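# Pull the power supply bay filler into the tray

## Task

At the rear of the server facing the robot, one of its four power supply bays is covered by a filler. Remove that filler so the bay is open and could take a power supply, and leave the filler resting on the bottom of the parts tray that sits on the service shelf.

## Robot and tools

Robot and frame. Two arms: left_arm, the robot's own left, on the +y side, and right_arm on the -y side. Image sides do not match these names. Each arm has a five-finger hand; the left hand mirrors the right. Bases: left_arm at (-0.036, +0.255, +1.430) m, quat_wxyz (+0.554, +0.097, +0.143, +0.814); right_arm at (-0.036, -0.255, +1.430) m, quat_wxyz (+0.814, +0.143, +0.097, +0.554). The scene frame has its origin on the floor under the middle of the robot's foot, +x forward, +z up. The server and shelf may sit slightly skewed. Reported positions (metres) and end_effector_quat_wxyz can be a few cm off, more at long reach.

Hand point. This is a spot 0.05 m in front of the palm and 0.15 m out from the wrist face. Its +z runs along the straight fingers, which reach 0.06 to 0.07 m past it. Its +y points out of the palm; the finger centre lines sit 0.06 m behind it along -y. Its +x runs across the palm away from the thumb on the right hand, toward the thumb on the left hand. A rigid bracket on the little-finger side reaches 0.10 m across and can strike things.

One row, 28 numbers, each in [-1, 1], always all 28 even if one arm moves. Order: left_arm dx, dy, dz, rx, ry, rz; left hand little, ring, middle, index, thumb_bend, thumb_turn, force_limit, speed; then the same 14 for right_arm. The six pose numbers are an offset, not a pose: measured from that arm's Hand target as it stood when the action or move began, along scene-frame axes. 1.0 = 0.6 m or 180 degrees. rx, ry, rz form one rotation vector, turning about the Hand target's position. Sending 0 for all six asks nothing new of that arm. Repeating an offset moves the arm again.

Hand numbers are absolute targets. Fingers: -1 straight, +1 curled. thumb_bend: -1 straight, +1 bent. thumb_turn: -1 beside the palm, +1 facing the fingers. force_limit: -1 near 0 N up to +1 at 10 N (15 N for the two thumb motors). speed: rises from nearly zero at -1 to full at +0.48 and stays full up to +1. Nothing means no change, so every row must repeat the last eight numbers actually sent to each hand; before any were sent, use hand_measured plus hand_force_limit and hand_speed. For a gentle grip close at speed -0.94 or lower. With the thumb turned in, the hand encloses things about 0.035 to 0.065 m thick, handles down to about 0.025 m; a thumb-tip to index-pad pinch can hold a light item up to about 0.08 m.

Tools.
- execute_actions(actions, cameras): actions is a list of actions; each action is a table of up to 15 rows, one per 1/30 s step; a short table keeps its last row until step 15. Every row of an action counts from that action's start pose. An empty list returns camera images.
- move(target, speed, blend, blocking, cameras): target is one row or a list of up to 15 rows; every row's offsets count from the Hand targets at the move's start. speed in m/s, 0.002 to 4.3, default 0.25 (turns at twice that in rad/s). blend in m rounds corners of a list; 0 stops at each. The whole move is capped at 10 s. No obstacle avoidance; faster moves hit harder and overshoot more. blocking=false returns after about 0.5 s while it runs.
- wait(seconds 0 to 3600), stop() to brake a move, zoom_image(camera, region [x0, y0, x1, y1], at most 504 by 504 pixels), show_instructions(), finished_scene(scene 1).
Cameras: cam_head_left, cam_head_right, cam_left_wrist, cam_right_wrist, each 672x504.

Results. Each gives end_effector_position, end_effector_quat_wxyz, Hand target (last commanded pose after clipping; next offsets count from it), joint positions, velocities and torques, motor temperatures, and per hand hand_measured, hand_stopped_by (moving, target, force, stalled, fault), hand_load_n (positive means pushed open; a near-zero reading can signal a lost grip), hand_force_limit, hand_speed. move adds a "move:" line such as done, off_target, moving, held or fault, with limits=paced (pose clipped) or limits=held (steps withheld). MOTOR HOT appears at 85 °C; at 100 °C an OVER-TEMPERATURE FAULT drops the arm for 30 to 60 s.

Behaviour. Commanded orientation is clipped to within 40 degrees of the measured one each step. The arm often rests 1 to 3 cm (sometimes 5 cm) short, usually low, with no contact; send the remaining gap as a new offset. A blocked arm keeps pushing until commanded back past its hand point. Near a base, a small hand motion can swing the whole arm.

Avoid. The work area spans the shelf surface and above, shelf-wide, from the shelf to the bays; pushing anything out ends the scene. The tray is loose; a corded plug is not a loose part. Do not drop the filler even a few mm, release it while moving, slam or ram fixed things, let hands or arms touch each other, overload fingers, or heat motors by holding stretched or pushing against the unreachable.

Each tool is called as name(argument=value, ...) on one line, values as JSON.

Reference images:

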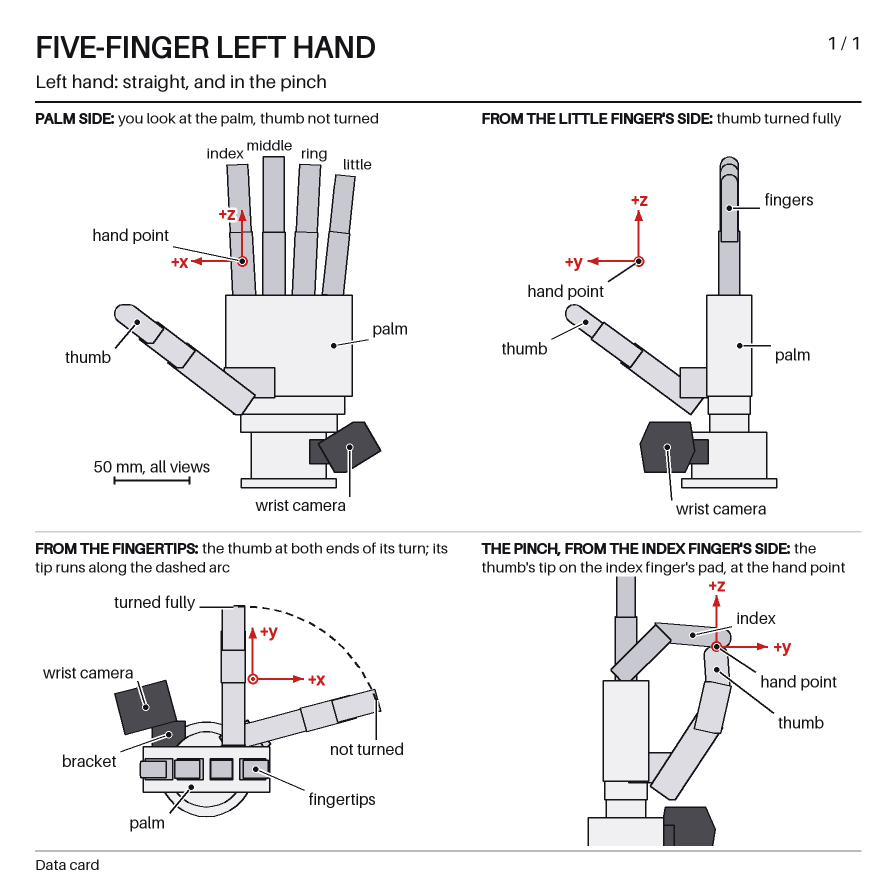

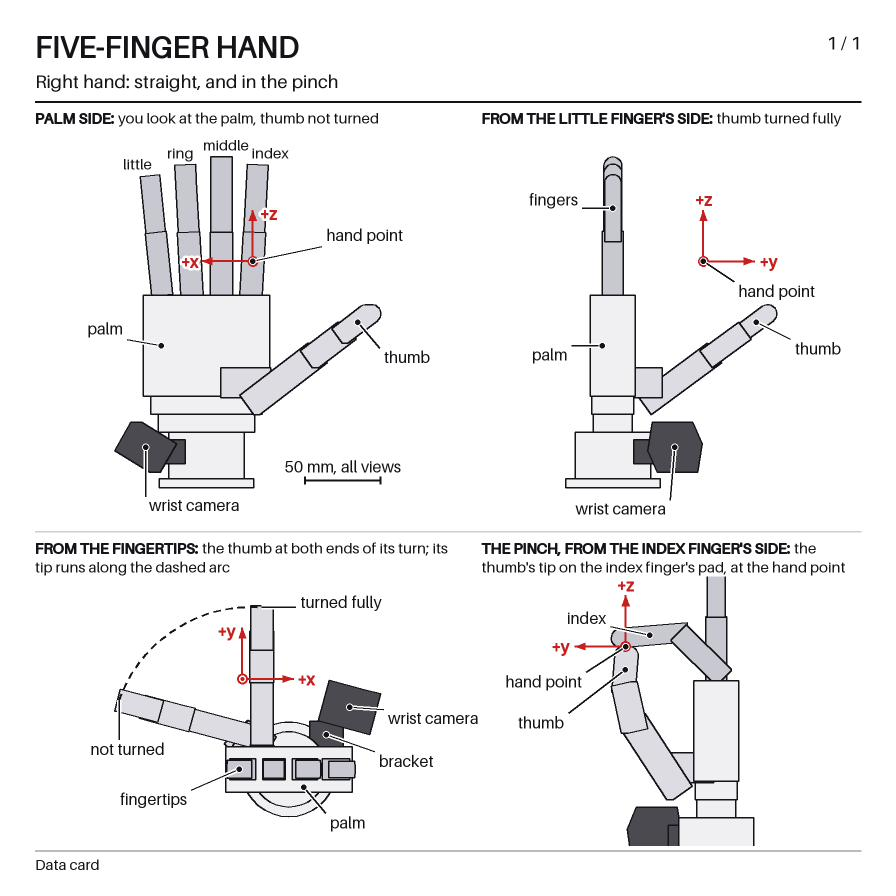

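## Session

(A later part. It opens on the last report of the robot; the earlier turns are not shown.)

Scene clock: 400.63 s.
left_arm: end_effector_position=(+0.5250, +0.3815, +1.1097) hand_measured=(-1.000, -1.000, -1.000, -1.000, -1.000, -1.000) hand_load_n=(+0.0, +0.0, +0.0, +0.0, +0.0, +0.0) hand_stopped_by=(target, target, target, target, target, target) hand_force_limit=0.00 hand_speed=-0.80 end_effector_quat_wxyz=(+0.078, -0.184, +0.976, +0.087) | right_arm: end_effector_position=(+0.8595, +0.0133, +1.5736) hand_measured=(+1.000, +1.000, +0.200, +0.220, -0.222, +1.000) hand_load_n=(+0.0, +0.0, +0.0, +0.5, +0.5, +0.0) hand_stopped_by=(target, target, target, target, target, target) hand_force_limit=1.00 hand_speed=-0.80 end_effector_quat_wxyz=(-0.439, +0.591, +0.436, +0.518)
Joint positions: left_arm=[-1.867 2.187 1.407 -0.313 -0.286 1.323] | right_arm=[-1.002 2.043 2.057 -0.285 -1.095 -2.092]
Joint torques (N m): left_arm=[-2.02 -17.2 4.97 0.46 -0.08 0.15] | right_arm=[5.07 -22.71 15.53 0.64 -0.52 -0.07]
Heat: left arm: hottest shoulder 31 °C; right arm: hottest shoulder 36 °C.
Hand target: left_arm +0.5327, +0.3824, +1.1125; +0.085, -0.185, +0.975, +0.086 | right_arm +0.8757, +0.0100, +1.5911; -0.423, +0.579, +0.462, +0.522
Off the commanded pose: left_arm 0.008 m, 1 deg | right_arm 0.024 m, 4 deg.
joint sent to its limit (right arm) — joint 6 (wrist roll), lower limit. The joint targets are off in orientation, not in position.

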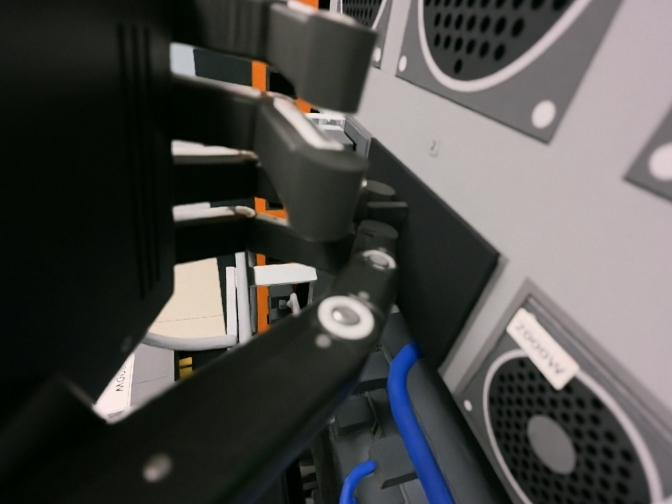

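execute_actions(actions=[[[0,0,0,0,0,0,-1,-1,-1,-1,-1,-1,0,-0.8,0,-0.002,0,0,0,0,1,1,0.18,0.20,-0.15,1,1.0,-0.8]]], cameras=["cam_right_wrist"])

zoom_image(camera="cam_right_wrist", region=[300, 130, 460, 290])

Scene clock: 401.60 s.
left_arm: end_effector_position=(+0.5250, +0.3815, +1.1097) hand_measured=(-1.000, -1.000, -1.000, -1.000, -1.000, -1.000) hand_load_n=(+0.0, +0.0, +0.0, +0.0, +0.0, +0.0) hand_stopped_by=(target, target, target, target, target, target) hand_force_limit=0.00 hand_speed=-0.80 end_effector_quat_wxyz=(+0.078, -0.184, +0.976, +0.087) | right_arm: end_effector_position=(+0.8599, +0.0116, +1.5733) hand_measured=(+1.000, +1.000, +0.180, +0.200, -0.152, +1.000) hand_load_n=(+0.0, +0.0, +0.0, +2.0, +2.5, +0.5) hand_stopped_by=(target, target, target, target, target, target) hand_force_limit=1.00 hand_speed=-0.80 end_effector_quat_wxyz=(-0.439, +0.591, +0.436, +0.518)
Joint positions: left_arm=[-1.867 2.187 1.407 -0.313 -0.286 1.323] | right_arm=[-1.004 2.043 2.057 -0.285 -1.097 -2.092]
Joint torques (N m): left_arm=[-2.08 -17.08 4.96 0.44 -0.08 0.15] | right_arm=[5.19 -23.18 15.3 0.69 -0.54 -0.09]
Heat: left arm: hottest shoulder 31 °C; right arm: hottest shoulder 37 °C.
Hand target: left_arm +0.5327, +0.3824, +1.1125; +0.085, -0.185, +0.975, +0.086 | right_arm +0.8757, +0.0088, +1.5911; -0.423, +0.579, +0.462, +0.522
Off the commanded pose: left_arm 0.008 m, 1 deg | right_arm 0.024 m, 4 deg.
joint sent to its limit (right arm) — joint 6 (wrist roll), lower limit. The joint targets are off in orientation, not in position.

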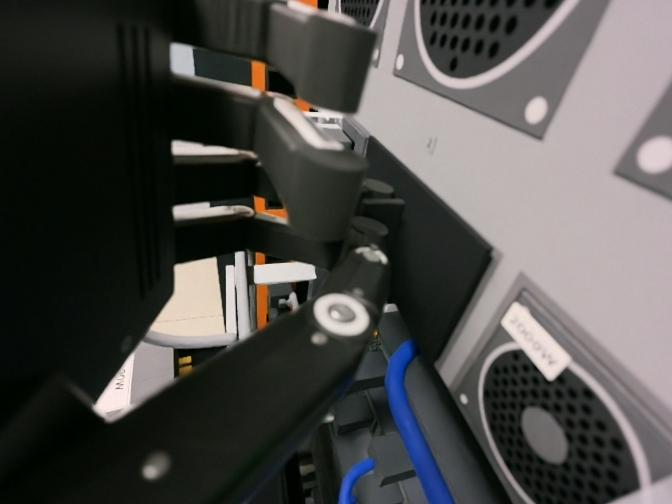

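Scaled by 3.150 from the camera's image (finer frame: 960x720).

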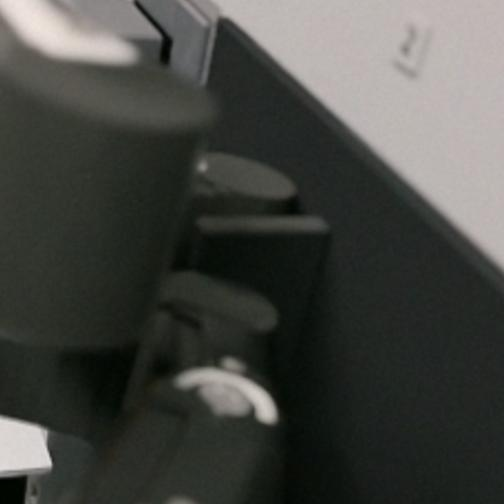

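execute_actions(actions=[[[0,0,0,0,0,0,-1,-1,-1,-1,-1,-1,0,-0.8,0.002,0.0,0.001,0,0,0,1,1,0.18,0.19,-0.15,1,1.0,-0.8]]], cameras=["cam_right_wrist"])

zoom_image(camera="cam_right_wrist", region=[300, 130, 460, 290])

Scene clock: 402.53 s.
left_arm: end_effector_position=(+0.5250, +0.3815, +1.1097) hand_measured=(-1.000, -1.000, -1.000, -1.000, -1.000, -1.000) hand_load_n=(+0.0, +0.0, +0.0, +0.0, +0.0, +0.0) hand_stopped_by=(target, target, target, target, target, target) hand_force_limit=0.00 hand_speed=-0.80 end_effector_quat_wxyz=(+0.078, -0.184, +0.976, +0.087) | right_arm: end_effector_position=(+0.8609, +0.0118, +1.5735) hand_measured=(+1.000, +1.000, +0.180, +0.190, -0.152, +1.000) hand_load_n=(+0.0, +0.5, +0.5, +1.0, +1.5, +0.5) hand_stopped_by=(target, target, target, target, target, target) hand_force_limit=1.00 hand_speed=-0.80 end_effector_quat_wxyz=(-0.439, +0.591, +0.436, +0.518)
Joint positions: left_arm=[-1.867 2.187 1.407 -0.313 -0.286 1.323] | right_arm=[-1.004 2.046 2.063 -0.288 -1.097 -2.092]
Joint torques (N m): left_arm=[-1.96 -17.14 4.97 0.46 -0.09 0.16] | right_arm=[5.19 -22.89 15.46 0.54 -0.51 -0.07]
Heat: left arm: hottest shoulder 31 °C; right arm: hottest shoulder 37 °C.
Hand target: left_arm +0.5327, +0.3824, +1.1125; +0.085, -0.185, +0.975, +0.086 | right_arm +0.8769, +0.0090, +1.5918; -0.423, +0.579, +0.462, +0.523
Off the commanded pose: left_arm 0.008 m, 1 deg | right_arm 0.024 m, 4 deg.
joint sent to its limit (right arm) — joint 6 (wrist roll), lower limit. The joint targets are off in orientation, not in position.

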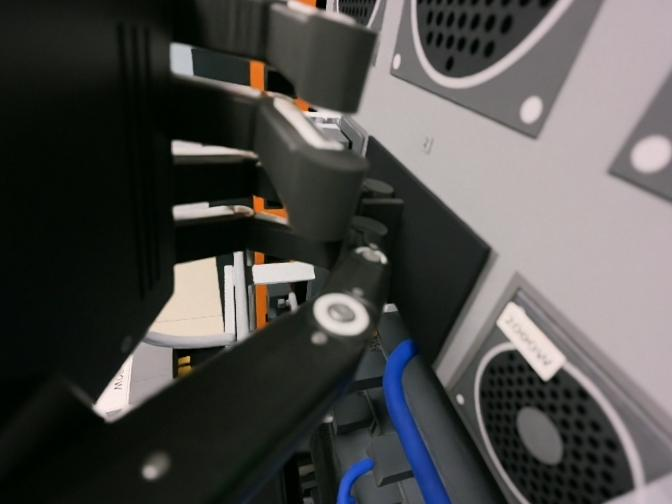

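Scaled by 3.150 from the camera's image (finer frame: 960x720).

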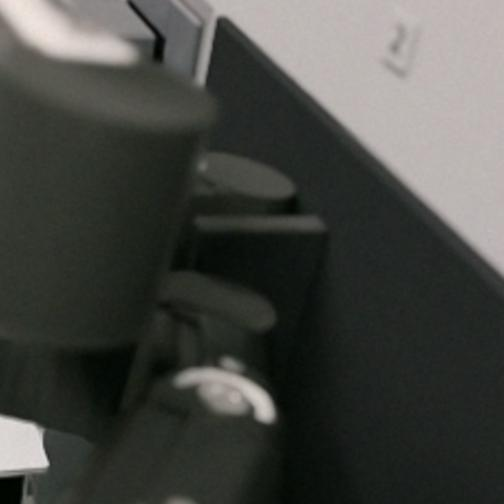

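execute_actions(actions=[[[0,0,0,0,0,0,-1,-1,-1,-1,-1,-1,0,-0.8,0.001,0.0,0.002,0,0,0,1,1,0.8,0.8,-0.15,1,0.2,-0.8]]], cameras=["cam_right_wrist"])

zoom_image(camera="cam_right_wrist", region=[300, 130, 460, 290])

Scene clock: 404.03 s.
left_arm: end_effector_position=(+0.5250, +0.3815, +1.1097) hand_measured=(-1.000, -1.000, -1.000, -1.000, -1.000, -1.000) hand_load_n=(+0.0, +0.0, +0.0, +0.0, +0.0, +0.0) hand_stopped_by=(target, target, target, target, target, target) hand_force_limit=0.00 hand_speed=-0.80 end_effector_quat_wxyz=(+0.078, -0.184, +0.976, +0.087) | right_arm: end_effector_position=(+0.8602, +0.0124, +1.5739) hand_measured=(+1.000, +1.000, +0.214, +0.242, -0.152, +1.000) hand_load_n=(+0.0, +0.0, +5.5, +6.0, +6.0, +0.5) hand_stopped_by=(target, target, force, force, target, target) hand_force_limit=0.20 hand_speed=-0.80 end_effector_quat_wxyz=(-0.441, +0.590, +0.436, +0.517)
Joint positions: left_arm=[-1.867 2.187 1.407 -0.313 -0.286 1.323] | right_arm=[-1.004 2.047 2.065 -0.292 -1.102 -2.092]
Joint torques (N m): left_arm=[-2.02 -17.08 4.94 0.47 -0.09 0.16] | right_arm=[5.19 -23.24 15.62 0.59 -0.32 -0.07]
Heat: left arm: hottest shoulder 31 °C; right arm: hottest shoulder 37 °C.
Hand target: left_arm +0.5327, +0.3824, +1.1125; +0.085, -0.185, +0.975, +0.086 | right_arm +0.8775, +0.0090, +1.5932; -0.423, +0.579, +0.462, +0.523
Off the commanded pose: left_arm 0.008 m, 1 deg | right_arm 0.026 m, 4 deg.
joint sent to its limit (right arm) — joint 6 (wrist roll), lower limit. The joint targets are off in orientation, not in position.

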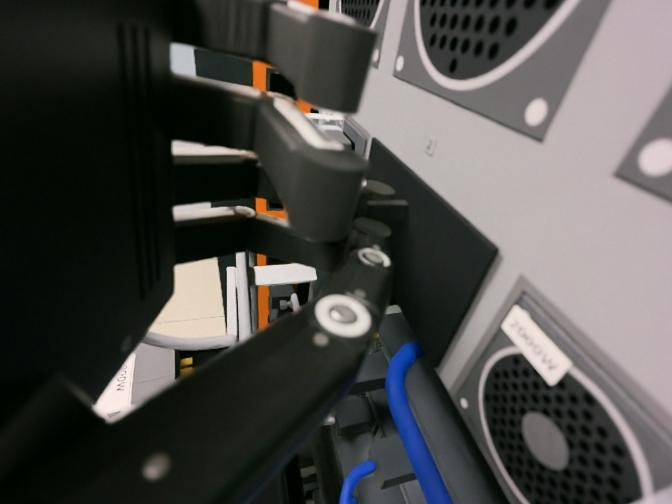

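Scaled by 3.150 from the camera's image (finer frame: 960x720).

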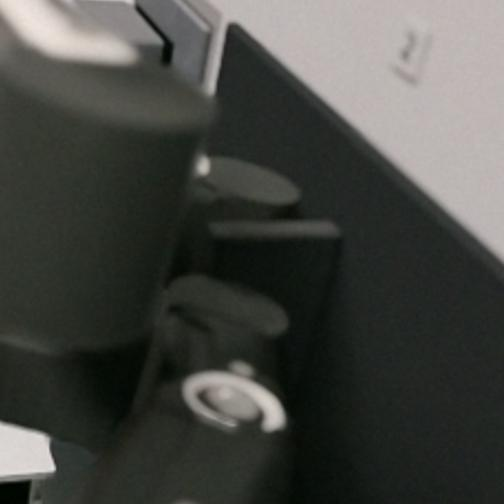

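execute_actions(actions=[[[0,0,0,0,0,0,-1,-1,-1,-1,-1,-1,0,-0.8,0,0.0,0.0,0,0,0,1,1,0.18,0.2,-0.20,1,1.0,-0.8]],[[0,0,0,0,0,0,-1,-1,-1,-1,-1,-1,0,-0.8,0,0.002,0.0,0,0,0,1,1,0.18,0.2,-0.20,1,1.0,-0.8]]], cameras=["cam_right_wrist"])

zoom_image(camera="cam_right_wrist", region=[300, 130, 460, 290])

Scene clock: 405.80 s.
left_arm: end_effector_position=(+0.5250, +0.3815, +1.1097) hand_measured=(-1.000, -1.000, -1.000, -1.000, -1.000, -1.000) hand_load_n=(+0.0, +0.0, +0.0, +0.0, +0.0, +0.0) hand_stopped_by=(target, target, target, target, target, target) hand_force_limit=0.00 hand_speed=-0.80 end_effector_quat_wxyz=(+0.078, -0.184, +0.976, +0.087) | right_arm: end_effector_position=(+0.8608, +0.0117, +1.5729) hand_measured=(+1.000, +1.000, +0.180, +0.200, -0.200, +1.000) hand_load_n=(+0.0, +0.0, +0.0, +0.0, +0.0, +0.5) hand_stopped_by=(target, target, target, target, target, target) hand_force_limit=1.00 hand_speed=-0.80 end_effector_quat_wxyz=(-0.440, +0.591, +0.436, +0.517)
Joint positions: left_arm=[-1.867 2.187 1.407 -0.313 -0.286 1.323] | right_arm=[-1.005 2.048 2.066 -0.292 -1.1 -2.092]
Joint torques (N m): left_arm=[-1.96 -17.14 4.98 0.46 -0.09 0.15] | right_arm=[4.89 -22.95 15.57 0.64 -0.34 -0.06]
Heat: left arm: hottest shoulder 31 °C; right arm: hottest shoulder 37 °C.
Hand target: left_arm +0.5327, +0.3824, +1.1125; +0.085, -0.185, +0.975, +0.086 | right_arm +0.8775, +0.0099, +1.5931; -0.423, +0.579, +0.462, +0.523
Off the commanded pose: left_arm 0.008 m, 1 deg | right_arm 0.026 m, 4 deg.
joint sent to its limit (right arm) — joint 6 (wrist roll), lower limit. The joint targets are off in orientation, not in position.

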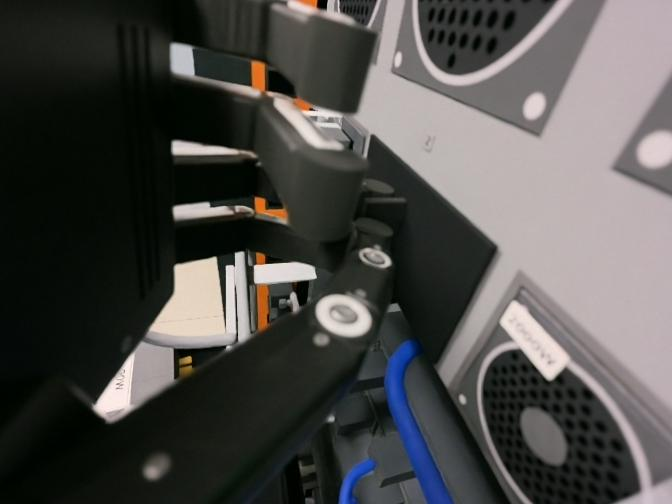

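Scaled by 3.150 from the camera's image (finer frame: 960x720).

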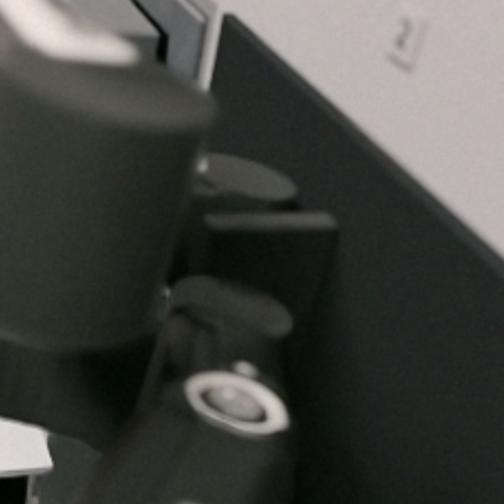

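execute_actions(actions=[[[0,0,0,0,0,0,-1,-1,-1,-1,-1,-1,0,-0.8,0.005,0.0,0.0,0,0,0,1,1,0.18,0.2,-0.20,1,1.0,-0.8]],[[0,0,0,0,0,0,-1,-1,-1,-1,-1,-1,0,-0.8,0.004,0.0,0.0,0,0,0,1,1,0.18,0.2,-0.20,1,1.0,-0.8]]], cameras=["cam_right_wrist"])

zoom_image(camera="cam_right_wrist", region=[300, 130, 460, 290])

Scene clock: 407.40 s.
left_arm: end_effector_position=(+0.5250, +0.3815, +1.1097) hand_measured=(-1.000, -1.000, -1.000, -1.000, -1.000, -1.000) hand_load_n=(+0.0, +0.0, +0.0, +0.0, +0.0, +0.0) hand_stopped_by=(target, target, target, target, target, target) hand_force_limit=0.00 hand_speed=-0.80 end_effector_quat_wxyz=(+0.078, -0.184, +0.976, +0.087) | right_arm: end_effector_position=(+0.8625, +0.0127, +1.5737) hand_measured=(+1.000, +1.000, +0.180, +0.200, -0.200, +1.000) hand_load_n=(+0.0, +0.0, +0.0, +0.0, +0.0, +0.5) hand_stopped_by=(target, target, target, target, target, target) hand_force_limit=1.00 hand_speed=-0.80 end_effector_quat_wxyz=(-0.444, +0.591, +0.435, +0.514)
Joint positions: left_arm=[-1.867 2.187 1.407 -0.313 -0.286 1.323] | right_arm=[-1.005 2.057 2.088 -0.313 -1.105 -2.092]
Joint torques (N m): left_arm=[-1.85 -17.14 4.98 0.43 -0.08 0.15] | right_arm=[4.95 -22.77 16.32 0.81 -0.15 -0.07]
Heat: left arm: hottest shoulder 31 °C; right arm: hottest shoulder 37 °C.
Hand target: left_arm +0.5327, +0.3824, +1.1125; +0.085, -0.185, +0.975, +0.086 | right_arm +0.8830, +0.0099, +1.5932; -0.422, +0.579, +0.462, +0.523
Off the commanded pose: left_arm 0.008 m, 1 deg | right_arm 0.028 m, 4 deg.
joint sent to its limit (right arm) — joint 6 (wrist roll), lower limit. The joint targets are off in orientation, not in position.

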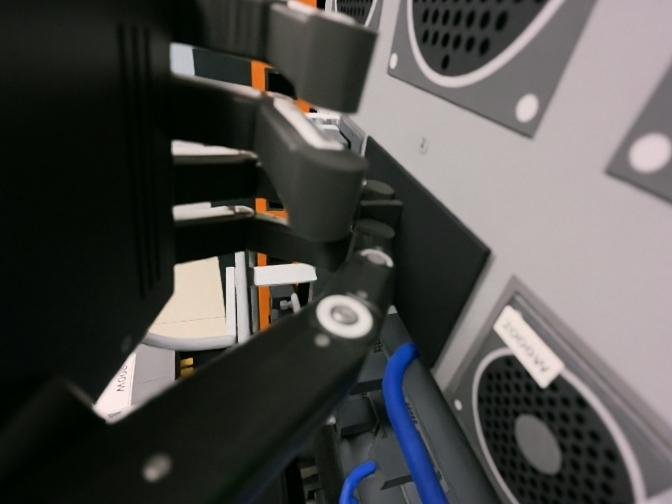

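Scaled by 3.150 from the camera's image (finer frame: 960x720).

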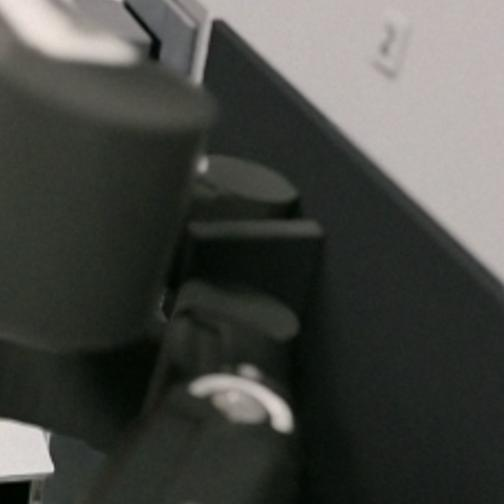

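execute_actions(actions=[[[0,0,0,0,0,0,-1,-1,-1,-1,-1,-1,0,-0.8,0.001,0,0,0,0,0,1,1,0.8,0.8,-0.15,1,0.2,-0.8]],[[0,0,0,0,0,0,-1,-1,-1,-1,-1,-1,0,-0.8,0.001,0,0,0,0,0,1,1,0.88,0.88,-0.15,1,1.0,-0.6]],[[0,0,0,0,0,0,-1,-1,-1,-1,-1,-1,0,-0.8,0,0,0,0,0,0,1,1,0.88,0.88,-0.12,1,1.0,-0.6]]], cameras=["cam_right_wrist"])

Scene clock: 410.83 s.
left_arm: end_effector_position=(+0.5250, +0.3815, +1.1097) hand_measured=(-1.000, -1.000, -1.000, -1.000, -1.000, -1.000) hand_load_n=(+0.0, +0.0, +0.0, +0.0, +0.0, +0.0) hand_stopped_by=(target, target, target, target, target, target) hand_force_limit=0.00 hand_speed=-0.80 end_effector_quat_wxyz=(+0.078, -0.184, +0.976, +0.087) | right_arm: end_effector_position=(+0.8628, +0.0133, +1.5734) hand_measured=(+1.000, +1.000, +0.256, +0.274, -0.132, +1.000) hand_load_n=(+0.0, +0.0, +14.5, +12.5, +14.0, +0.5) hand_stopped_by=(target, target, force, force, stalled, target) hand_force_limit=1.00 hand_speed=-0.60 end_effector_quat_wxyz=(-0.446, +0.590, +0.436, +0.513)
Joint positions: left_arm=[-1.867 2.187 1.407 -0.313 -0.286 1.323] | right_arm=[-1.005 2.061 2.094 -0.317 -1.109 -2.092]
Joint torques (N m): left_arm=[-2.08 -17.2 4.98 0.43 -0.08 0.16] | right_arm=[5.25 -22.77 16.38 0.85 0 -0.06]
Heat: left arm: hottest shoulder 31 °C; right arm: hottest shoulder 37 °C.
Hand target: left_arm +0.5327, +0.3824, +1.1125; +0.085, -0.185, +0.975, +0.086 | right_arm +0.8841, +0.0102, +1.5930; -0.423, +0.579, +0.462, +0.523
Off the commanded pose: left_arm 0.008 m, 1 deg | right_arm 0.029 m, 4 deg.
joint sent to its limit (right arm) — joint 6 (wrist roll), lower limit. The joint targets are off in orientation, not in position.

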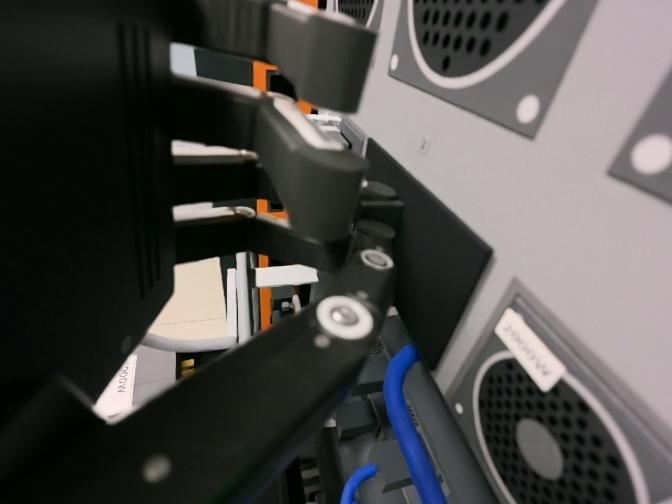

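zoom_image(camera="cam_right_wrist", region=[300, 130, 460, 290])

zoom_image(camera="cam_right_wrist", region=[430, 200, 550, 320])

Scaled by 3.150 from the camera's image (finer frame: 960x720).

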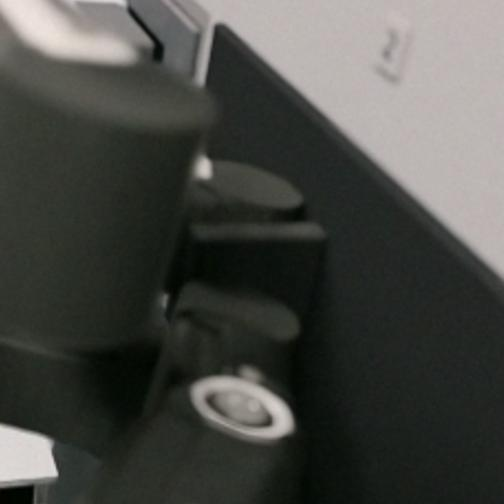

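Scaled by 4.200 from the camera's image (finer frame: 960x720).

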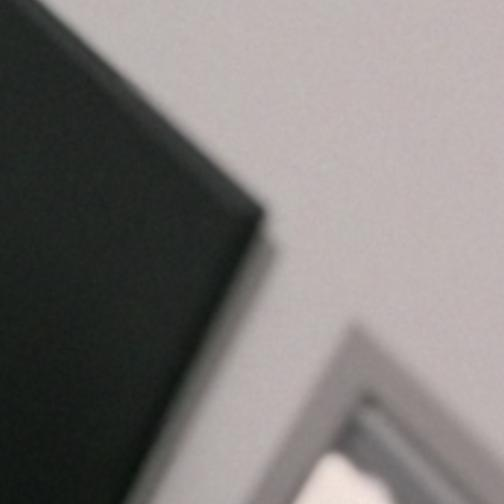

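execute_actions(actions=[[[0,0,0,0,0,0,-1,-1,-1,-1,-1,-1,0,-0.8,-0.012,0.0005,0.010,0,0,0,1,1,0.88,0.88,-0.12,1,1.0,-0.6]],[[0,0,0,0,0,0,-1,-1,-1,-1,-1,-1,0,-0.8,-0.012,0.0005,0.010,0,0,0,1,1,0.88,0.88,-0.12,1,1.0,-0.6]],[[0,0,0,0,0,0,-1,-1,-1,-1,-1,-1,0,-0.8,-0.010,0,0,0,0,0,1,1,0.88,0.88,-0.12,1,1.0,-0.6]]], cameras=["cam_right_wrist"])

zoom_image(camera="cam_right_wrist", region=[300, 130, 460, 290])

zoom_image(camera="cam_right_wrist", region=[430, 200, 550, 320])

Scene clock: 413.20 s.
left_arm: end_effector_position=(+0.5250, +0.3815, +1.1097) hand_measured=(-1.000, -1.000, -1.000, -1.000, -1.000, -1.000) hand_load_n=(+0.0, +0.0, +0.0, +0.0, +0.0, +0.0) hand_stopped_by=(target, target, target, target, target, target) hand_force_limit=0.00 hand_speed=-0.80 end_effector_quat_wxyz=(+0.078, -0.184, +0.976, +0.087) | right_arm: end_effector_position=(+0.8623, +0.0132, +1.5735) hand_measured=(+1.000, +1.000, +0.256, +0.274, -0.132, +1.000) hand_load_n=(+0.0, +0.0, +14.5, +13.0, +13.5, +0.5) hand_stopped_by=(target, target, force, force, stalled, target) hand_force_limit=1.00 hand_speed=-0.60 end_effector_quat_wxyz=(-0.443, +0.592, +0.435, +0.514)
Joint positions: left_arm=[-1.867 2.187 1.407 -0.313 -0.286 1.323] | right_arm=[-1.004 2.056 2.086 -0.31 -1.102 -2.092]
Joint torques (N m): left_arm=[-2.02 -17.14 4.94 0.43 -0.08 0.15] | right_arm=[5.83 -27.63 9.43 1.44 -0.04 -0.08]
Heat: left arm: hottest shoulder 31 °C; right arm: hottest shoulder 37 °C.
Hand target: left_arm +0.5327, +0.3824, +1.1125; +0.085, -0.185, +0.975, +0.086 | right_arm +0.8636, +0.0107, +1.6050; -0.423, +0.579, +0.462, +0.522
Off the commanded pose: left_arm 0.008 m, 1 deg | right_arm 0.032 m, 4 deg.
joint sent to its limit (right arm) — joint 6 (wrist roll), lower limit. The joint targets are off in orientation, not in position.

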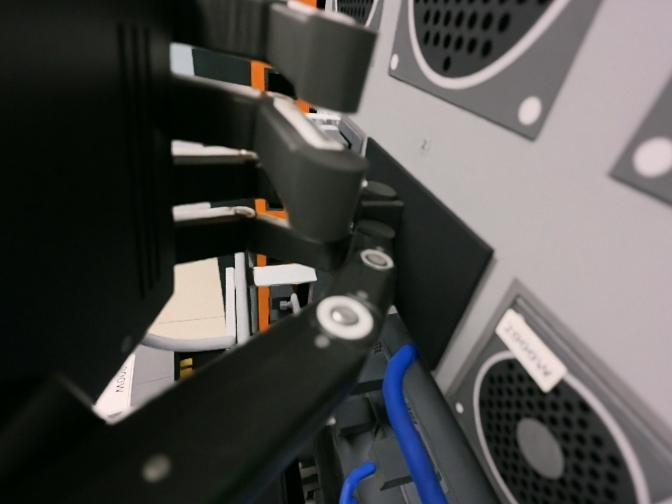

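Scaled by 3.150 from the camera's image (finer frame: 960x720).

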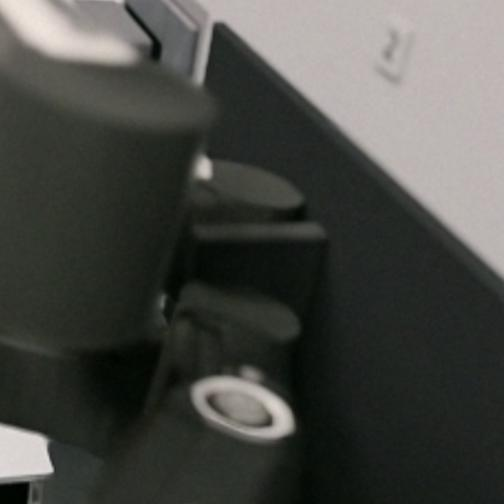

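Scaled by 4.200 from the camera's image (finer frame: 960x720).

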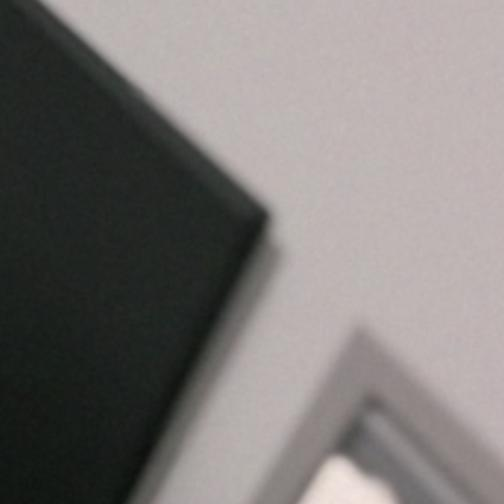

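execute_actions(actions=[[[0,0,0,0,0,0,-1,-1,-1,-1,-1,-1,0,-0.8,-0.008,0,0,0,0,0,1,1,0.88,0.88,-0.12,1,1.0,-0.6]],[[0,0,0,0,0,0,-1,-1,-1,-1,-1,-1,0,-0.8,0,0.006,0,0,0,0,1,1,0.88,0.88,-0.12,1,1.0,-0.6],[0,0,0,0,0,0,-1,-1,-1,-1,-1,-1,0,-0.8,0,0.010,0,0,0,0,1,1,0.88,0.88,-0.12,1,1.0,-0.6],[0,0,0,0,0,0,-1,-1,-1,-1,-1,-1,0,-0.8,0,0.012,0,0,0,0,1,1,0.88,0.88,-0.12,1,1.0,-0.6],[0,0,0,0,0,0,-1,-1,-1,-1,-1,-1,0,-0.8,0,0.006,0,0,0,0,1,1,0.88,0.88,-0.12,1,1.0,-0.6],[0,0,0,0,0,0,-1,-1,-1,-1,-1,-1,0,-0.8,-0.001,-0.006,0,0,0,0,1,1,0.88,0.88,-0.12,1,1.0,-0.6],[0,0,0,0,0,0,-1,-1,-1,-1,-1,-1,0,-0.8,-0.002,-0.012,0,0,0,0,1,1,0.88,0.88,-0.12,1,1.0,-0.6],[0,0,0,0,0,0,-1,-1,-1,-1,-1,-1,0,-0.8,-0.002,-0.010,0,0,0,0,1,1,0.88,0.88,-0.12,1,1.0,-0.6],[0,0,0,0,0,0,-1,-1,-1,-1,-1,-1,0,-0.8,-0.002,0,0,0,0,0,1,1,0.88,0.88,-0.12,1,1.0,-0.6]]], cameras=["cam_right_wrist"])

zoom_image(camera="cam_right_wrist", region=[300, 130, 460, 290])

zoom_image(camera="cam_right_wrist", region=[430, 200, 550, 320])

Scene clock: 414.83 s.
left_arm: end_effector_position=(+0.5250, +0.3815, +1.1097) hand_measured=(-1.000, -1.000, -1.000, -1.000, -1.000, -1.000) hand_load_n=(+0.0, +0.0, +0.0, +0.0, +0.0, +0.0) hand_stopped_by=(target, target, target, target, target, target) hand_force_limit=0.00 hand_speed=-0.80 end_effector_quat_wxyz=(+0.078, -0.184, +0.976, +0.087) | right_arm: end_effector_position=(+0.8606, +0.0126, +1.5737) hand_measured=(+1.000, +1.000, +0.256, +0.274, -0.132, +1.000) hand_load_n=(+0.0, +0.0, +14.5, +13.0, +14.5, +0.5) hand_stopped_by=(target, target, force, force, stalled, target) hand_force_limit=1.00 hand_speed=-0.60 end_effector_quat_wxyz=(-0.437, +0.592, +0.436, +0.518)
Joint positions: left_arm=[-1.867 2.187 1.407 -0.313 -0.286 1.323] | right_arm=[-1.002 2.044 2.06 -0.286 -1.092 -2.092]
Joint torques (N m): left_arm=[-2.02 -17.14 4.97 0.43 -0.09 0.15] | right_arm=[6.01 -27.93 8.95 1.07 -0.39 -0.07]
Heat: left arm: hottest shoulder 31 °C; right arm: hottest shoulder 37 °C.
Hand target: left_arm +0.5327, +0.3824, +1.1125; +0.085, -0.185, +0.975, +0.086 | right_arm +0.8577, +0.0106, +1.6052; -0.423, +0.579, +0.462, +0.523
Off the commanded pose: left_arm 0.008 m, 1 deg | right_arm 0.032 m, 4 deg.
joint sent to its limit (right arm) — joint 6 (wrist roll), lower limit. The joint targets are off in orientation, not in position.

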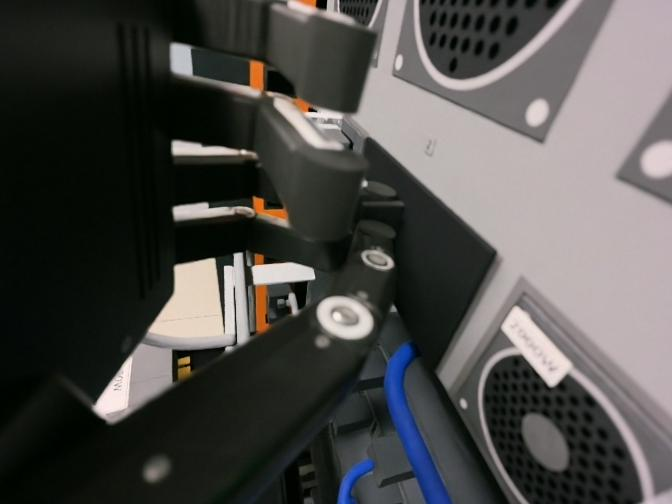

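Scaled by 3.150 from the camera's image (finer frame: 960x720).

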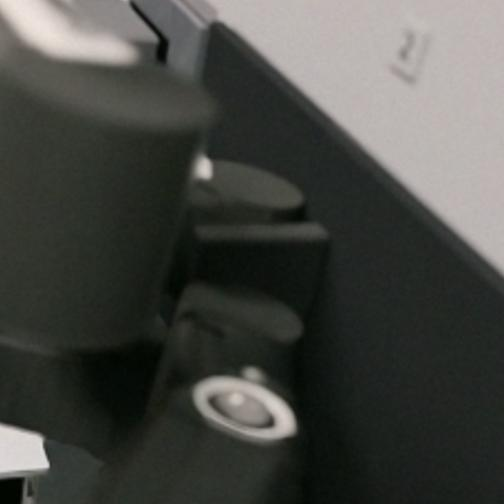

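Scaled by 4.200 from the camera's image (finer frame: 960x720).

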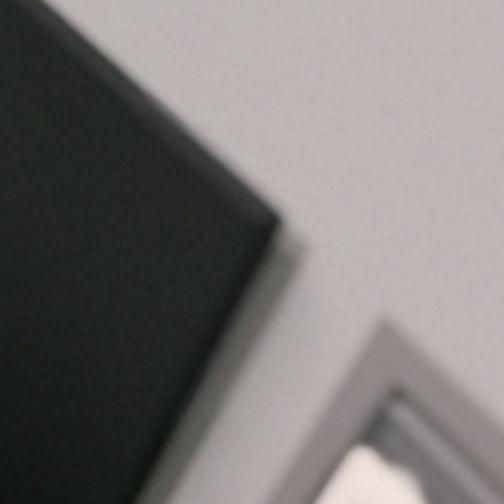

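execute_actions(actions=[[[0,0,0,0,0,0,-1,-1,-1,-1,-1,-1,0,-0.8,0,0.006,0,0,0,0,1,1,0.88,0.88,-0.12,1,1.0,-0.6],[0,0,0,0,0,0,-1,-1,-1,-1,-1,-1,0,-0.8,0,0.012,0,0,0,0,1,1,0.88,0.88,-0.12,1,1.0,-0.6],[0,0,0,0,0,0,-1,-1,-1,-1,-1,-1,0,-0.8,0,0.015,0,0,0,0,1,1,0.88,0.88,-0.12,1,1.0,-0.6],[0,0,0,0,0,0,-1,-1,-1,-1,-1,-1,0,-0.8,0,0.01,0,0,0,0,1,1,0.88,0.88,-0.12,1,1.0,-0.6],[0,0,0,0,0,0,-1,-1,-1,-1,-1,-1,0,-0.8,-0.001,0,0,0,0,0,1,1,0.88,0.88,-0.12,1,1.0,-0.6],[0,0,0,0,0,0,-1,-1,-1,-1,-1,-1,0,-0.8,-0.002,-0.010,0,0,0,0,1,1,0.88,0.88,-0.12,1,1.0,-0.6],[0,0,0,0,0,0,-1,-1,-1,-1,-1,-1,0,-0.8,-0.002,-0.015,0,0,0,0,1,1,0.88,0.88,-0.12,1,1.0,-0.6],[0,0,0,0,0,0,-1,-1,-1,-1,-1,-1,0,-0.8,-0.002,-0.010,0,0,0,0,1,1,0.88,0.88,-0.12,1,1.0,-0.6],[0,0,0,0,0,0,-1,-1,-1,-1,-1,-1,0,-0.8,-0.002,0,0,0,0,0,1,1,0.88,0.88,-0.12,1,1.0,-0.6]],[[0,0,0,0,0,0,-1,-1,-1,-1,-1,-1,0,-0.8,0,0.006,0,0,0,0,1,1,0.88,0.88,-0.12,1,1.0,-0.6],[0,0,0,0,0,0,-1,-1,-1,-1,-1,-1,0,-0.8,0,0.012,0,0,0,0,1,1,0.88,0.88,-0.12,1,1.0,-0.6],[0,0,0,0,0,0,-1,-1,-1,-1,-1,-1,0,-0.8,0,0.015,0,0,0,0,1,1,0.88,0.88,-0.12,1,1.0,-0.6],[0,0,0,0,0,0,-1,-1,-1,-1,-1,-1,0,-0.8,0,0.01,0,0,0,0,1,1,0.88,0.88,-0.12,1,1.0,-0.6],[0,0,0,0,0,0,-1,-1,-1,-1,-1,-1,0,-0.8,-0.001,0,0,0,0,0,1,1,0.88,0.88,-0.12,1,1.0,-0.6],[0,0,0,0,0,0,-1,-1,-1,-1,-1,-1,0,-0.8,-0.002,-0.010,0,0,0,0,1,1,0.88,0.88,-0.12,1,1.0,-0.6],[0,0,0,0,0,0,-1,-1,-1,-1,-1,-1,0,-0.8,-0.002,-0.015,0,0,0,0,1,1,0.88,0.88,-0.12,1,1.0,-0.6],[0,0,0,0,0,0,-1,-1,-1,-1,-1,-1,0,-0.8,-0.002,-0.010,0,0,0,0,1,1,0.88,0.88,-0.12,1,1.0,-0.6],[0,0,0,0,0,0,-1,-1,-1,-1,-1,-1,0,-0.8,-0.002,0,0,0,0,0,1,1,0.88,0.88,-0.12,1,1.0,-0.6]]], cameras=["cam_right_wrist"])

zoom_image(camera="cam_right_wrist", region=[300, 130, 460, 290])

zoom_image(camera="cam_right_wrist", region=[430, 200, 550, 320])

Scene clock: 417.03 s.
left_arm: end_effector_position=(+0.5250, +0.3815, +1.1097) hand_measured=(-1.000, -1.000, -1.000, -1.000, -1.000, -1.000) hand_load_n=(+0.0, +0.0, +0.0, +0.0, +0.0, +0.0) hand_stopped_by=(target, target, target, target, target, target) hand_force_limit=0.00 hand_speed=-0.80 end_effector_quat_wxyz=(+0.078, -0.184, +0.976, +0.087) | right_arm: end_effector_position=(+0.8588, +0.0132, +1.5737) hand_measured=(+1.000, +1.000, +0.256, +0.274, -0.132, +1.000) hand_load_n=(+0.0, +0.0, +14.0, +12.0, +15.5, +0.5) hand_stopped_by=(target, target, force, force, stalled, target) hand_force_limit=1.00 hand_speed=-0.60 end_effector_quat_wxyz=(-0.436, +0.592, +0.436, +0.519)
Joint positions: left_arm=[-1.867 2.187 1.407 -0.313 -0.286 1.323] | right_arm=[-1 2.038 2.048 -0.278 -1.089 -2.092]
Joint torques (N m): left_arm=[-2.02 -17.2 4.98 0.47 -0.09 0.15] | right_arm=[5.66 -28.28 8.81 0.94 -0.5 -0.09]
Heat: left arm: hottest shoulder 31 °C; right arm: hottest shoulder 37 °C.
Hand target: left_arm +0.5327, +0.3824, +1.1125; +0.085, -0.185, +0.975, +0.086 | right_arm +0.8553, +0.0106, +1.6051; -0.423, +0.579, +0.462, +0.523
Off the commanded pose: left_arm 0.008 m, 1 deg | right_arm 0.031 m, 4 deg.
joint sent to its limit (right arm) — joint 6 (wrist roll), lower limit. The joint targets are off in orientation, not in position.

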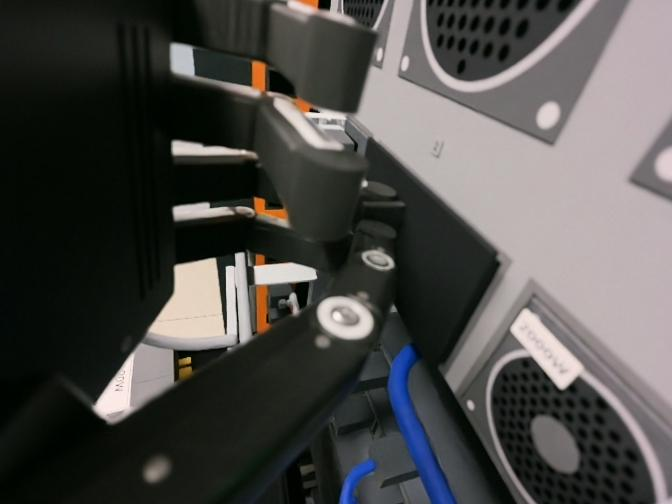

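Scaled by 3.150 from the camera's image (finer frame: 960x720).

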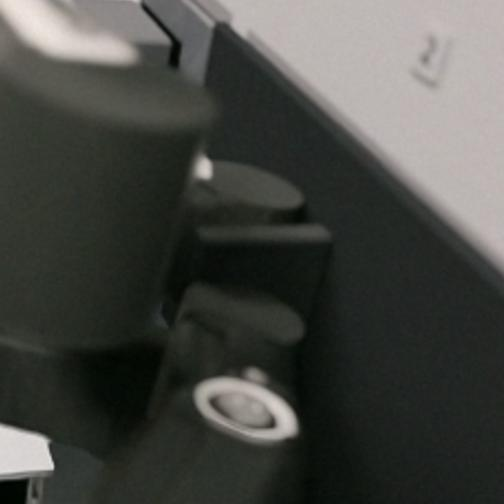

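Scaled by 4.200 from the camera's image (finer frame: 960x720).

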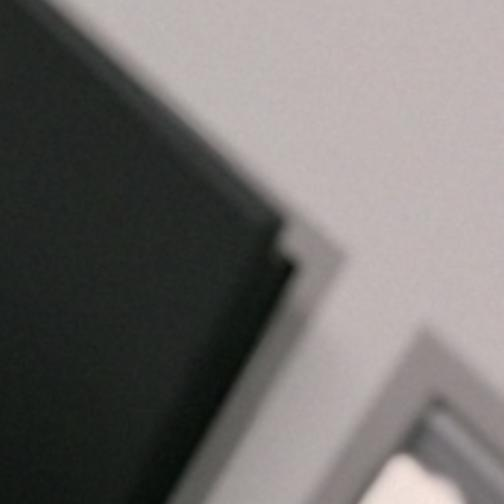

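execute_actions(actions=[[[0,0,0,0,0,0,-1,-1,-1,-1,-1,-1,0,-0.8,0,0.006,0,0,0,0,1,1,0.88,0.88,-0.12,1,1.0,-0.6],[0,0,0,0,0,0,-1,-1,-1,-1,-1,-1,0,-0.8,0,0.012,0,0,0,0,1,1,0.88,0.88,-0.12,1,1.0,-0.6],[0,0,0,0,0,0,-1,-1,-1,-1,-1,-1,0,-0.8,0,0.015,0,0,0,0,1,1,0.88,0.88,-0.12,1,1.0,-0.6],[0,0,0,0,0,0,-1,-1,-1,-1,-1,-1,0,-0.8,0,0.01,0,0,0,0,1,1,0.88,0.88,-0.12,1,1.0,-0.6],[0,0,0,0,0,0,-1,-1,-1,-1,-1,-1,0,-0.8,-0.001,0,0,0,0,0,1,1,0.88,0.88,-0.12,1,1.0,-0.6],[0,0,0,0,0,0,-1,-1,-1,-1,-1,-1,0,-0.8,-0.002,-0.010,0,0,0,0,1,1,0.88,0.88,-0.12,1,1.0,-0.6],[0,0,0,0,0,0,-1,-1,-1,-1,-1,-1,0,-0.8,-0.002,-0.015,0,0,0,0,1,1,0.88,0.88,-0.12,1,1.0,-0.6],[0,0,0,0,0,0,-1,-1,-1,-1,-1,-1,0,-0.8,-0.002,-0.010,0,0,0,0,1,1,0.88,0.88,-0.12,1,1.0,-0.6],[0,0,0,0,0,0,-1,-1,-1,-1,-1,-1,0,-0.8,-0.002,0,0,0,0,0,1,1,0.88,0.88,-0.12,1,1.0,-0.6]],[[0,0,0,0,0,0,-1,-1,-1,-1,-1,-1,0,-0.8,0,0.006,0,0,0,0,1,1,0.88,0.88,-0.12,1,1.0,-0.6],[0,0,0,0,0,0,-1,-1,-1,-1,-1,-1,0,-0.8,0,0.012,0,0,0,0,1,1,0.88,0.88,-0.12,1,1.0,-0.6],[0,0,0,0,0,0,-1,-1,-1,-1,-1,-1,0,-0.8,0,0.015,0,0,0,0,1,1,0.88,0.88,-0.12,1,1.0,-0.6],[0,0,0,0,0,0,-1,-1,-1,-1,-1,-1,0,-0.8,0,0.01,0,0,0,0,1,1,0.88,0.88,-0.12,1,1.0,-0.6],[0,0,0,0,0,0,-1,-1,-1,-1,-1,-1,0,-0.8,-0.001,0,0,0,0,0,1,1,0.88,0.88,-0.12,1,1.0,-0.6],[0,0,0,0,0,0,-1,-1,-1,-1,-1,-1,0,-0.8,-0.002,-0.010,0,0,0,0,1,1,0.88,0.88,-0.12,1,1.0,-0.6],[0,0,0,0,0,0,-1,-1,-1,-1,-1,-1,0,-0.8,-0.002,-0.015,0,0,0,0,1,1,0.88,0.88,-0.12,1,1.0,-0.6],[0,0,0,0,0,0,-1,-1,-1,-1,-1,-1,0,-0.8,-0.002,-0.010,0,0,0,0,1,1,0.88,0.88,-0.12,1,1.0,-0.6],[0,0,0,0,0,0,-1,-1,-1,-1,-1,-1,0,-0.8,-0.002,0,0,0,0,0,1,1,0.88,0.88,-0.12,1,1.0,-0.6]]], cameras=["cam_right_wrist"])

zoom_image(camera="cam_right_wrist", region=[300, 130, 460, 290])

zoom_image(camera="cam_right_wrist", region=[430, 200, 550, 320])

Scene clock: 419.00 s.
left_arm: end_effector_position=(+0.5250, +0.3815, +1.1097) hand_measured=(-1.000, -1.000, -1.000, -1.000, -1.000, -1.000) hand_load_n=(+0.0, +0.0, +0.0, +0.0, +0.0, +0.0) hand_stopped_by=(target, target, target, target, target, target) hand_force_limit=0.00 hand_speed=-0.80 end_effector_quat_wxyz=(+0.078, -0.184, +0.976, +0.087) | right_arm: end_effector_position=(+0.8576, +0.0135, +1.5736) hand_measured=(+1.000, +1.000, +0.256, +0.274, -0.132, +1.000) hand_load_n=(+0.0, +0.0, +13.5, +11.5, +16.0, +1.0) hand_stopped_by=(target, target, force, force, stalled, target) hand_force_limit=1.00 hand_speed=-0.60 end_effector_quat_wxyz=(-0.435, +0.592, +0.436, +0.520)
Joint positions: left_arm=[-1.867 2.187 1.407 -0.313 -0.286 1.323] | right_arm=[-0.999 2.033 2.037 -0.27 -1.086 -2.092]
Joint torques (N m): left_arm=[-1.96 -17.14 4.97 0.47 -0.08 0.16] | right_arm=[5.36 -27.99 8.66 0.8 -0.59 -0.07]
Heat: left arm: hottest shoulder 31 °C; right arm: hottest shoulder 37 °C.
Hand target: left_arm +0.5327, +0.3824, +1.1125; +0.085, -0.185, +0.975, +0.086 | right_arm +0.8528, +0.0108, +1.6050; -0.423, +0.579, +0.462, +0.522
Off the commanded pose: left_arm 0.008 m, 1 deg | right_arm 0.032 m, 4 deg.
joint sent to its limit (right arm) — joint 6 (wrist roll), lower limit. The joint targets are off in orientation, not in position.

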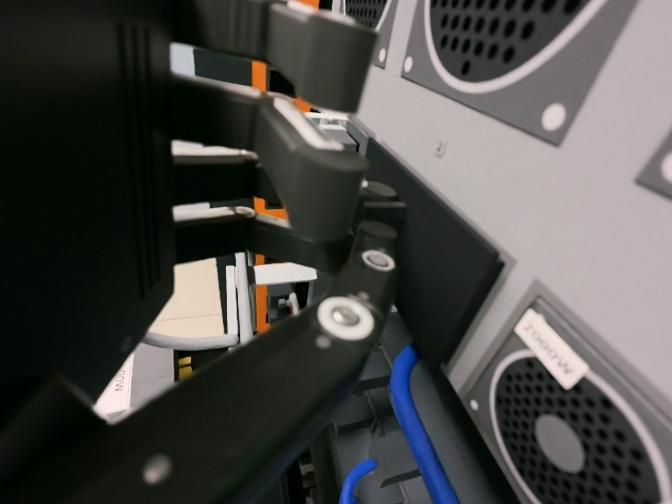

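Scaled by 3.150 from the camera's image (finer frame: 960x720).

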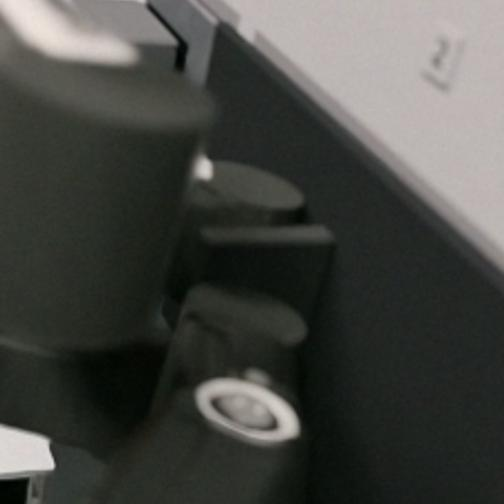

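Scaled by 4.200 from the camera's image (finer frame: 960x720).

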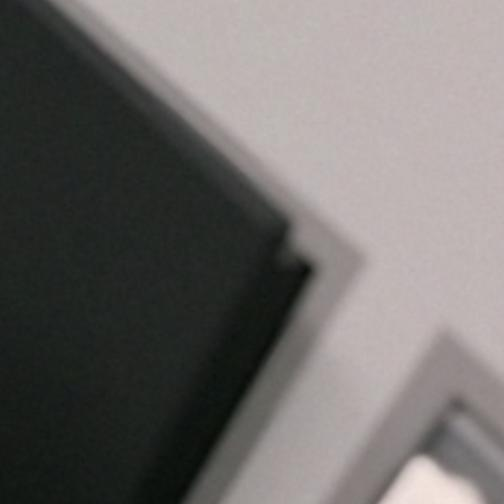

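execute_actions(actions=[[[0,0,0,0,0,0,-1,-1,-1,-1,-1,-1,0,-0.8,0,0.006,0,0,0,0,1,1,0.88,0.88,-0.12,1,1.0,-0.6],[0,0,0,0,0,0,-1,-1,-1,-1,-1,-1,0,-0.8,0,0.012,0,0,0,0,1,1,0.88,0.88,-0.12,1,1.0,-0.6],[0,0,0,0,0,0,-1,-1,-1,-1,-1,-1,0,-0.8,0,0.015,0,0,0,0,1,1,0.88,0.88,-0.12,1,1.0,-0.6],[0,0,0,0,0,0,-1,-1,-1,-1,-1,-1,0,-0.8,0,0.01,0,0,0,0,1,1,0.88,0.88,-0.12,1,1.0,-0.6],[0,0,0,0,0,0,-1,-1,-1,-1,-1,-1,0,-0.8,0,0,0,0,0,0,1,1,0.88,0.88,-0.12,1,1.0,-0.6],[0,0,0,0,0,0,-1,-1,-1,-1,-1,-1,0,-0.8,0,-0.010,0,0,0,0,1,1,0.88,0.88,-0.12,1,1.0,-0.6],[0,0,0,0,0,0,-1,-1,-1,-1,-1,-1,0,-0.8,0,-0.015,0,0,0,0,1,1,0.88,0.88,-0.12,1,1.0,-0.6],[0,0,0,0,0,0,-1,-1,-1,-1,-1,-1,0,-0.8,0,-0.010,0,0,0,0,1,1,0.88,0.88,-0.12,1,1.0,-0.6],[0,0,0,0,0,0,-1,-1,-1,-1,-1,-1,0,-0.8,0,0,0,0,0,0,1,1,0.88,0.88,-0.12,1,1.0,-0.6]],[[0,0,0,0,0,0,-1,-1,-1,-1,-1,-1,0,-0.8,0,0.006,0,0,0,0,1,1,0.88,0.88,-0.12,1,1.0,-0.6],[0,0,0,0,0,0,-1,-1,-1,-1,-1,-1,0,-0.8,0,0.012,0,0,0,0,1,1,0.88,0.88,-0.12,1,1.0,-0.6],[0,0,0,0,0,0,-1,-1,-1,-1,-1,-1,0,-0.8,0,0.015,0,0,0,0,1,1,0.88,0.88,-0.12,1,1.0,-0.6],[0,0,0,0,0,0,-1,-1,-1,-1,-1,-1,0,-0.8,0,0.01,0,0,0,0,1,1,0.88,0.88,-0.12,1,1.0,-0.6],[0,0,0,0,0,0,-1,-1,-1,-1,-1,-1,0,-0.8,0,0,0,0,0,0,1,1,0.88,0.88,-0.12,1,1.0,-0.6],[0,0,0,0,0,0,-1,-1,-1,-1,-1,-1,0,-0.8,0,-0.010,0,0,0,0,1,1,0.88,0.88,-0.12,1,1.0,-0.6],[0,0,0,0,0,0,-1,-1,-1,-1,-1,-1,0,-0.8,0,-0.015,0,0,0,0,1,1,0.88,0.88,-0.12,1,1.0,-0.6],[0,0,0,0,0,0,-1,-1,-1,-1,-1,-1,0,-0.8,0,-0.010,0,0,0,0,1,1,0.88,0.88,-0.12,1,1.0,-0.6],[0,0,0,0,0,0,-1,-1,-1,-1,-1,-1,0,-0.8,0,0,0,0,0,0,1,1,0.88,0.88,-0.12,1,1.0,-0.6]]], cameras=["cam_right_wrist"])

zoom_image(camera="cam_right_wrist", region=[300, 130, 460, 290])

zoom_image(camera="cam_right_wrist", region=[430, 200, 550, 320])

Scene clock: 421.87 s.
left_arm: end_effector_position=(+0.5250, +0.3815, +1.1097) hand_measured=(-1.000, -1.000, -1.000, -1.000, -1.000, -1.000) hand_load_n=(+0.0, +0.0, +0.0, +0.0, +0.0, +0.0) hand_stopped_by=(target, target, target, target, target, target) hand_force_limit=0.00 hand_speed=-0.80 end_effector_quat_wxyz=(+0.078, -0.184, +0.976, +0.087) | right_arm: end_effector_position=(+0.8576, +0.0137, +1.5741) hand_measured=(+1.000, +1.000, +0.256, +0.274, -0.132, +1.000) hand_load_n=(+0.0, +0.0, +13.5, +12.0, +16.0, +1.0) hand_stopped_by=(target, target, force, force, stalled, target) hand_force_limit=1.00 hand_speed=-0.60 end_effector_quat_wxyz=(-0.434, +0.592, +0.436, +0.520)
Joint positions: left_arm=[-1.867 2.187 1.407 -0.313 -0.286 1.323] | right_arm=[-0.999 2.032 2.036 -0.268 -1.083 -2.092]
Joint torques (N m): left_arm=[-1.96 -17.14 4.96 0.46 -0.08 0.16] | right_arm=[5.3 -28.1 8.8 0.84 -0.7 -0.05]
Heat: left arm: hottest shoulder 31 °C; right arm: hottest shoulder 38 °C.
Hand target: left_arm +0.5327, +0.3824, +1.1125; +0.085, -0.185, +0.975, +0.086 | right_arm +0.8529, +0.0108, +1.6053; -0.423, +0.579, +0.462, +0.523
Off the commanded pose: left_arm 0.008 m, 1 deg | right_arm 0.031 m, 4 deg.
joint sent to its limit (right arm) — joint 6 (wrist roll), lower limit. The joint targets are off in orientation, not in position.

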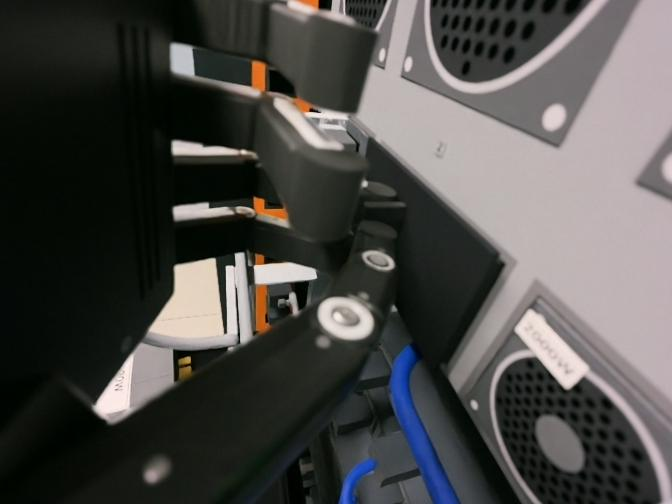

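Scaled by 3.150 from the camera's image (finer frame: 960x720).

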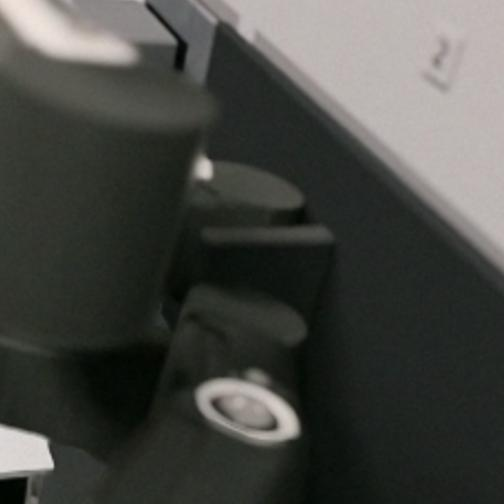

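Scaled by 4.200 from the camera's image (finer frame: 960x720).

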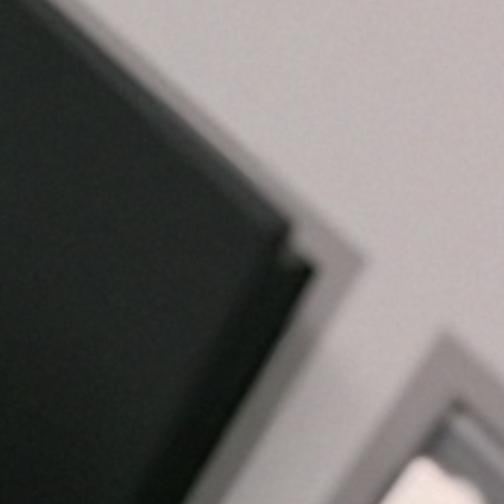

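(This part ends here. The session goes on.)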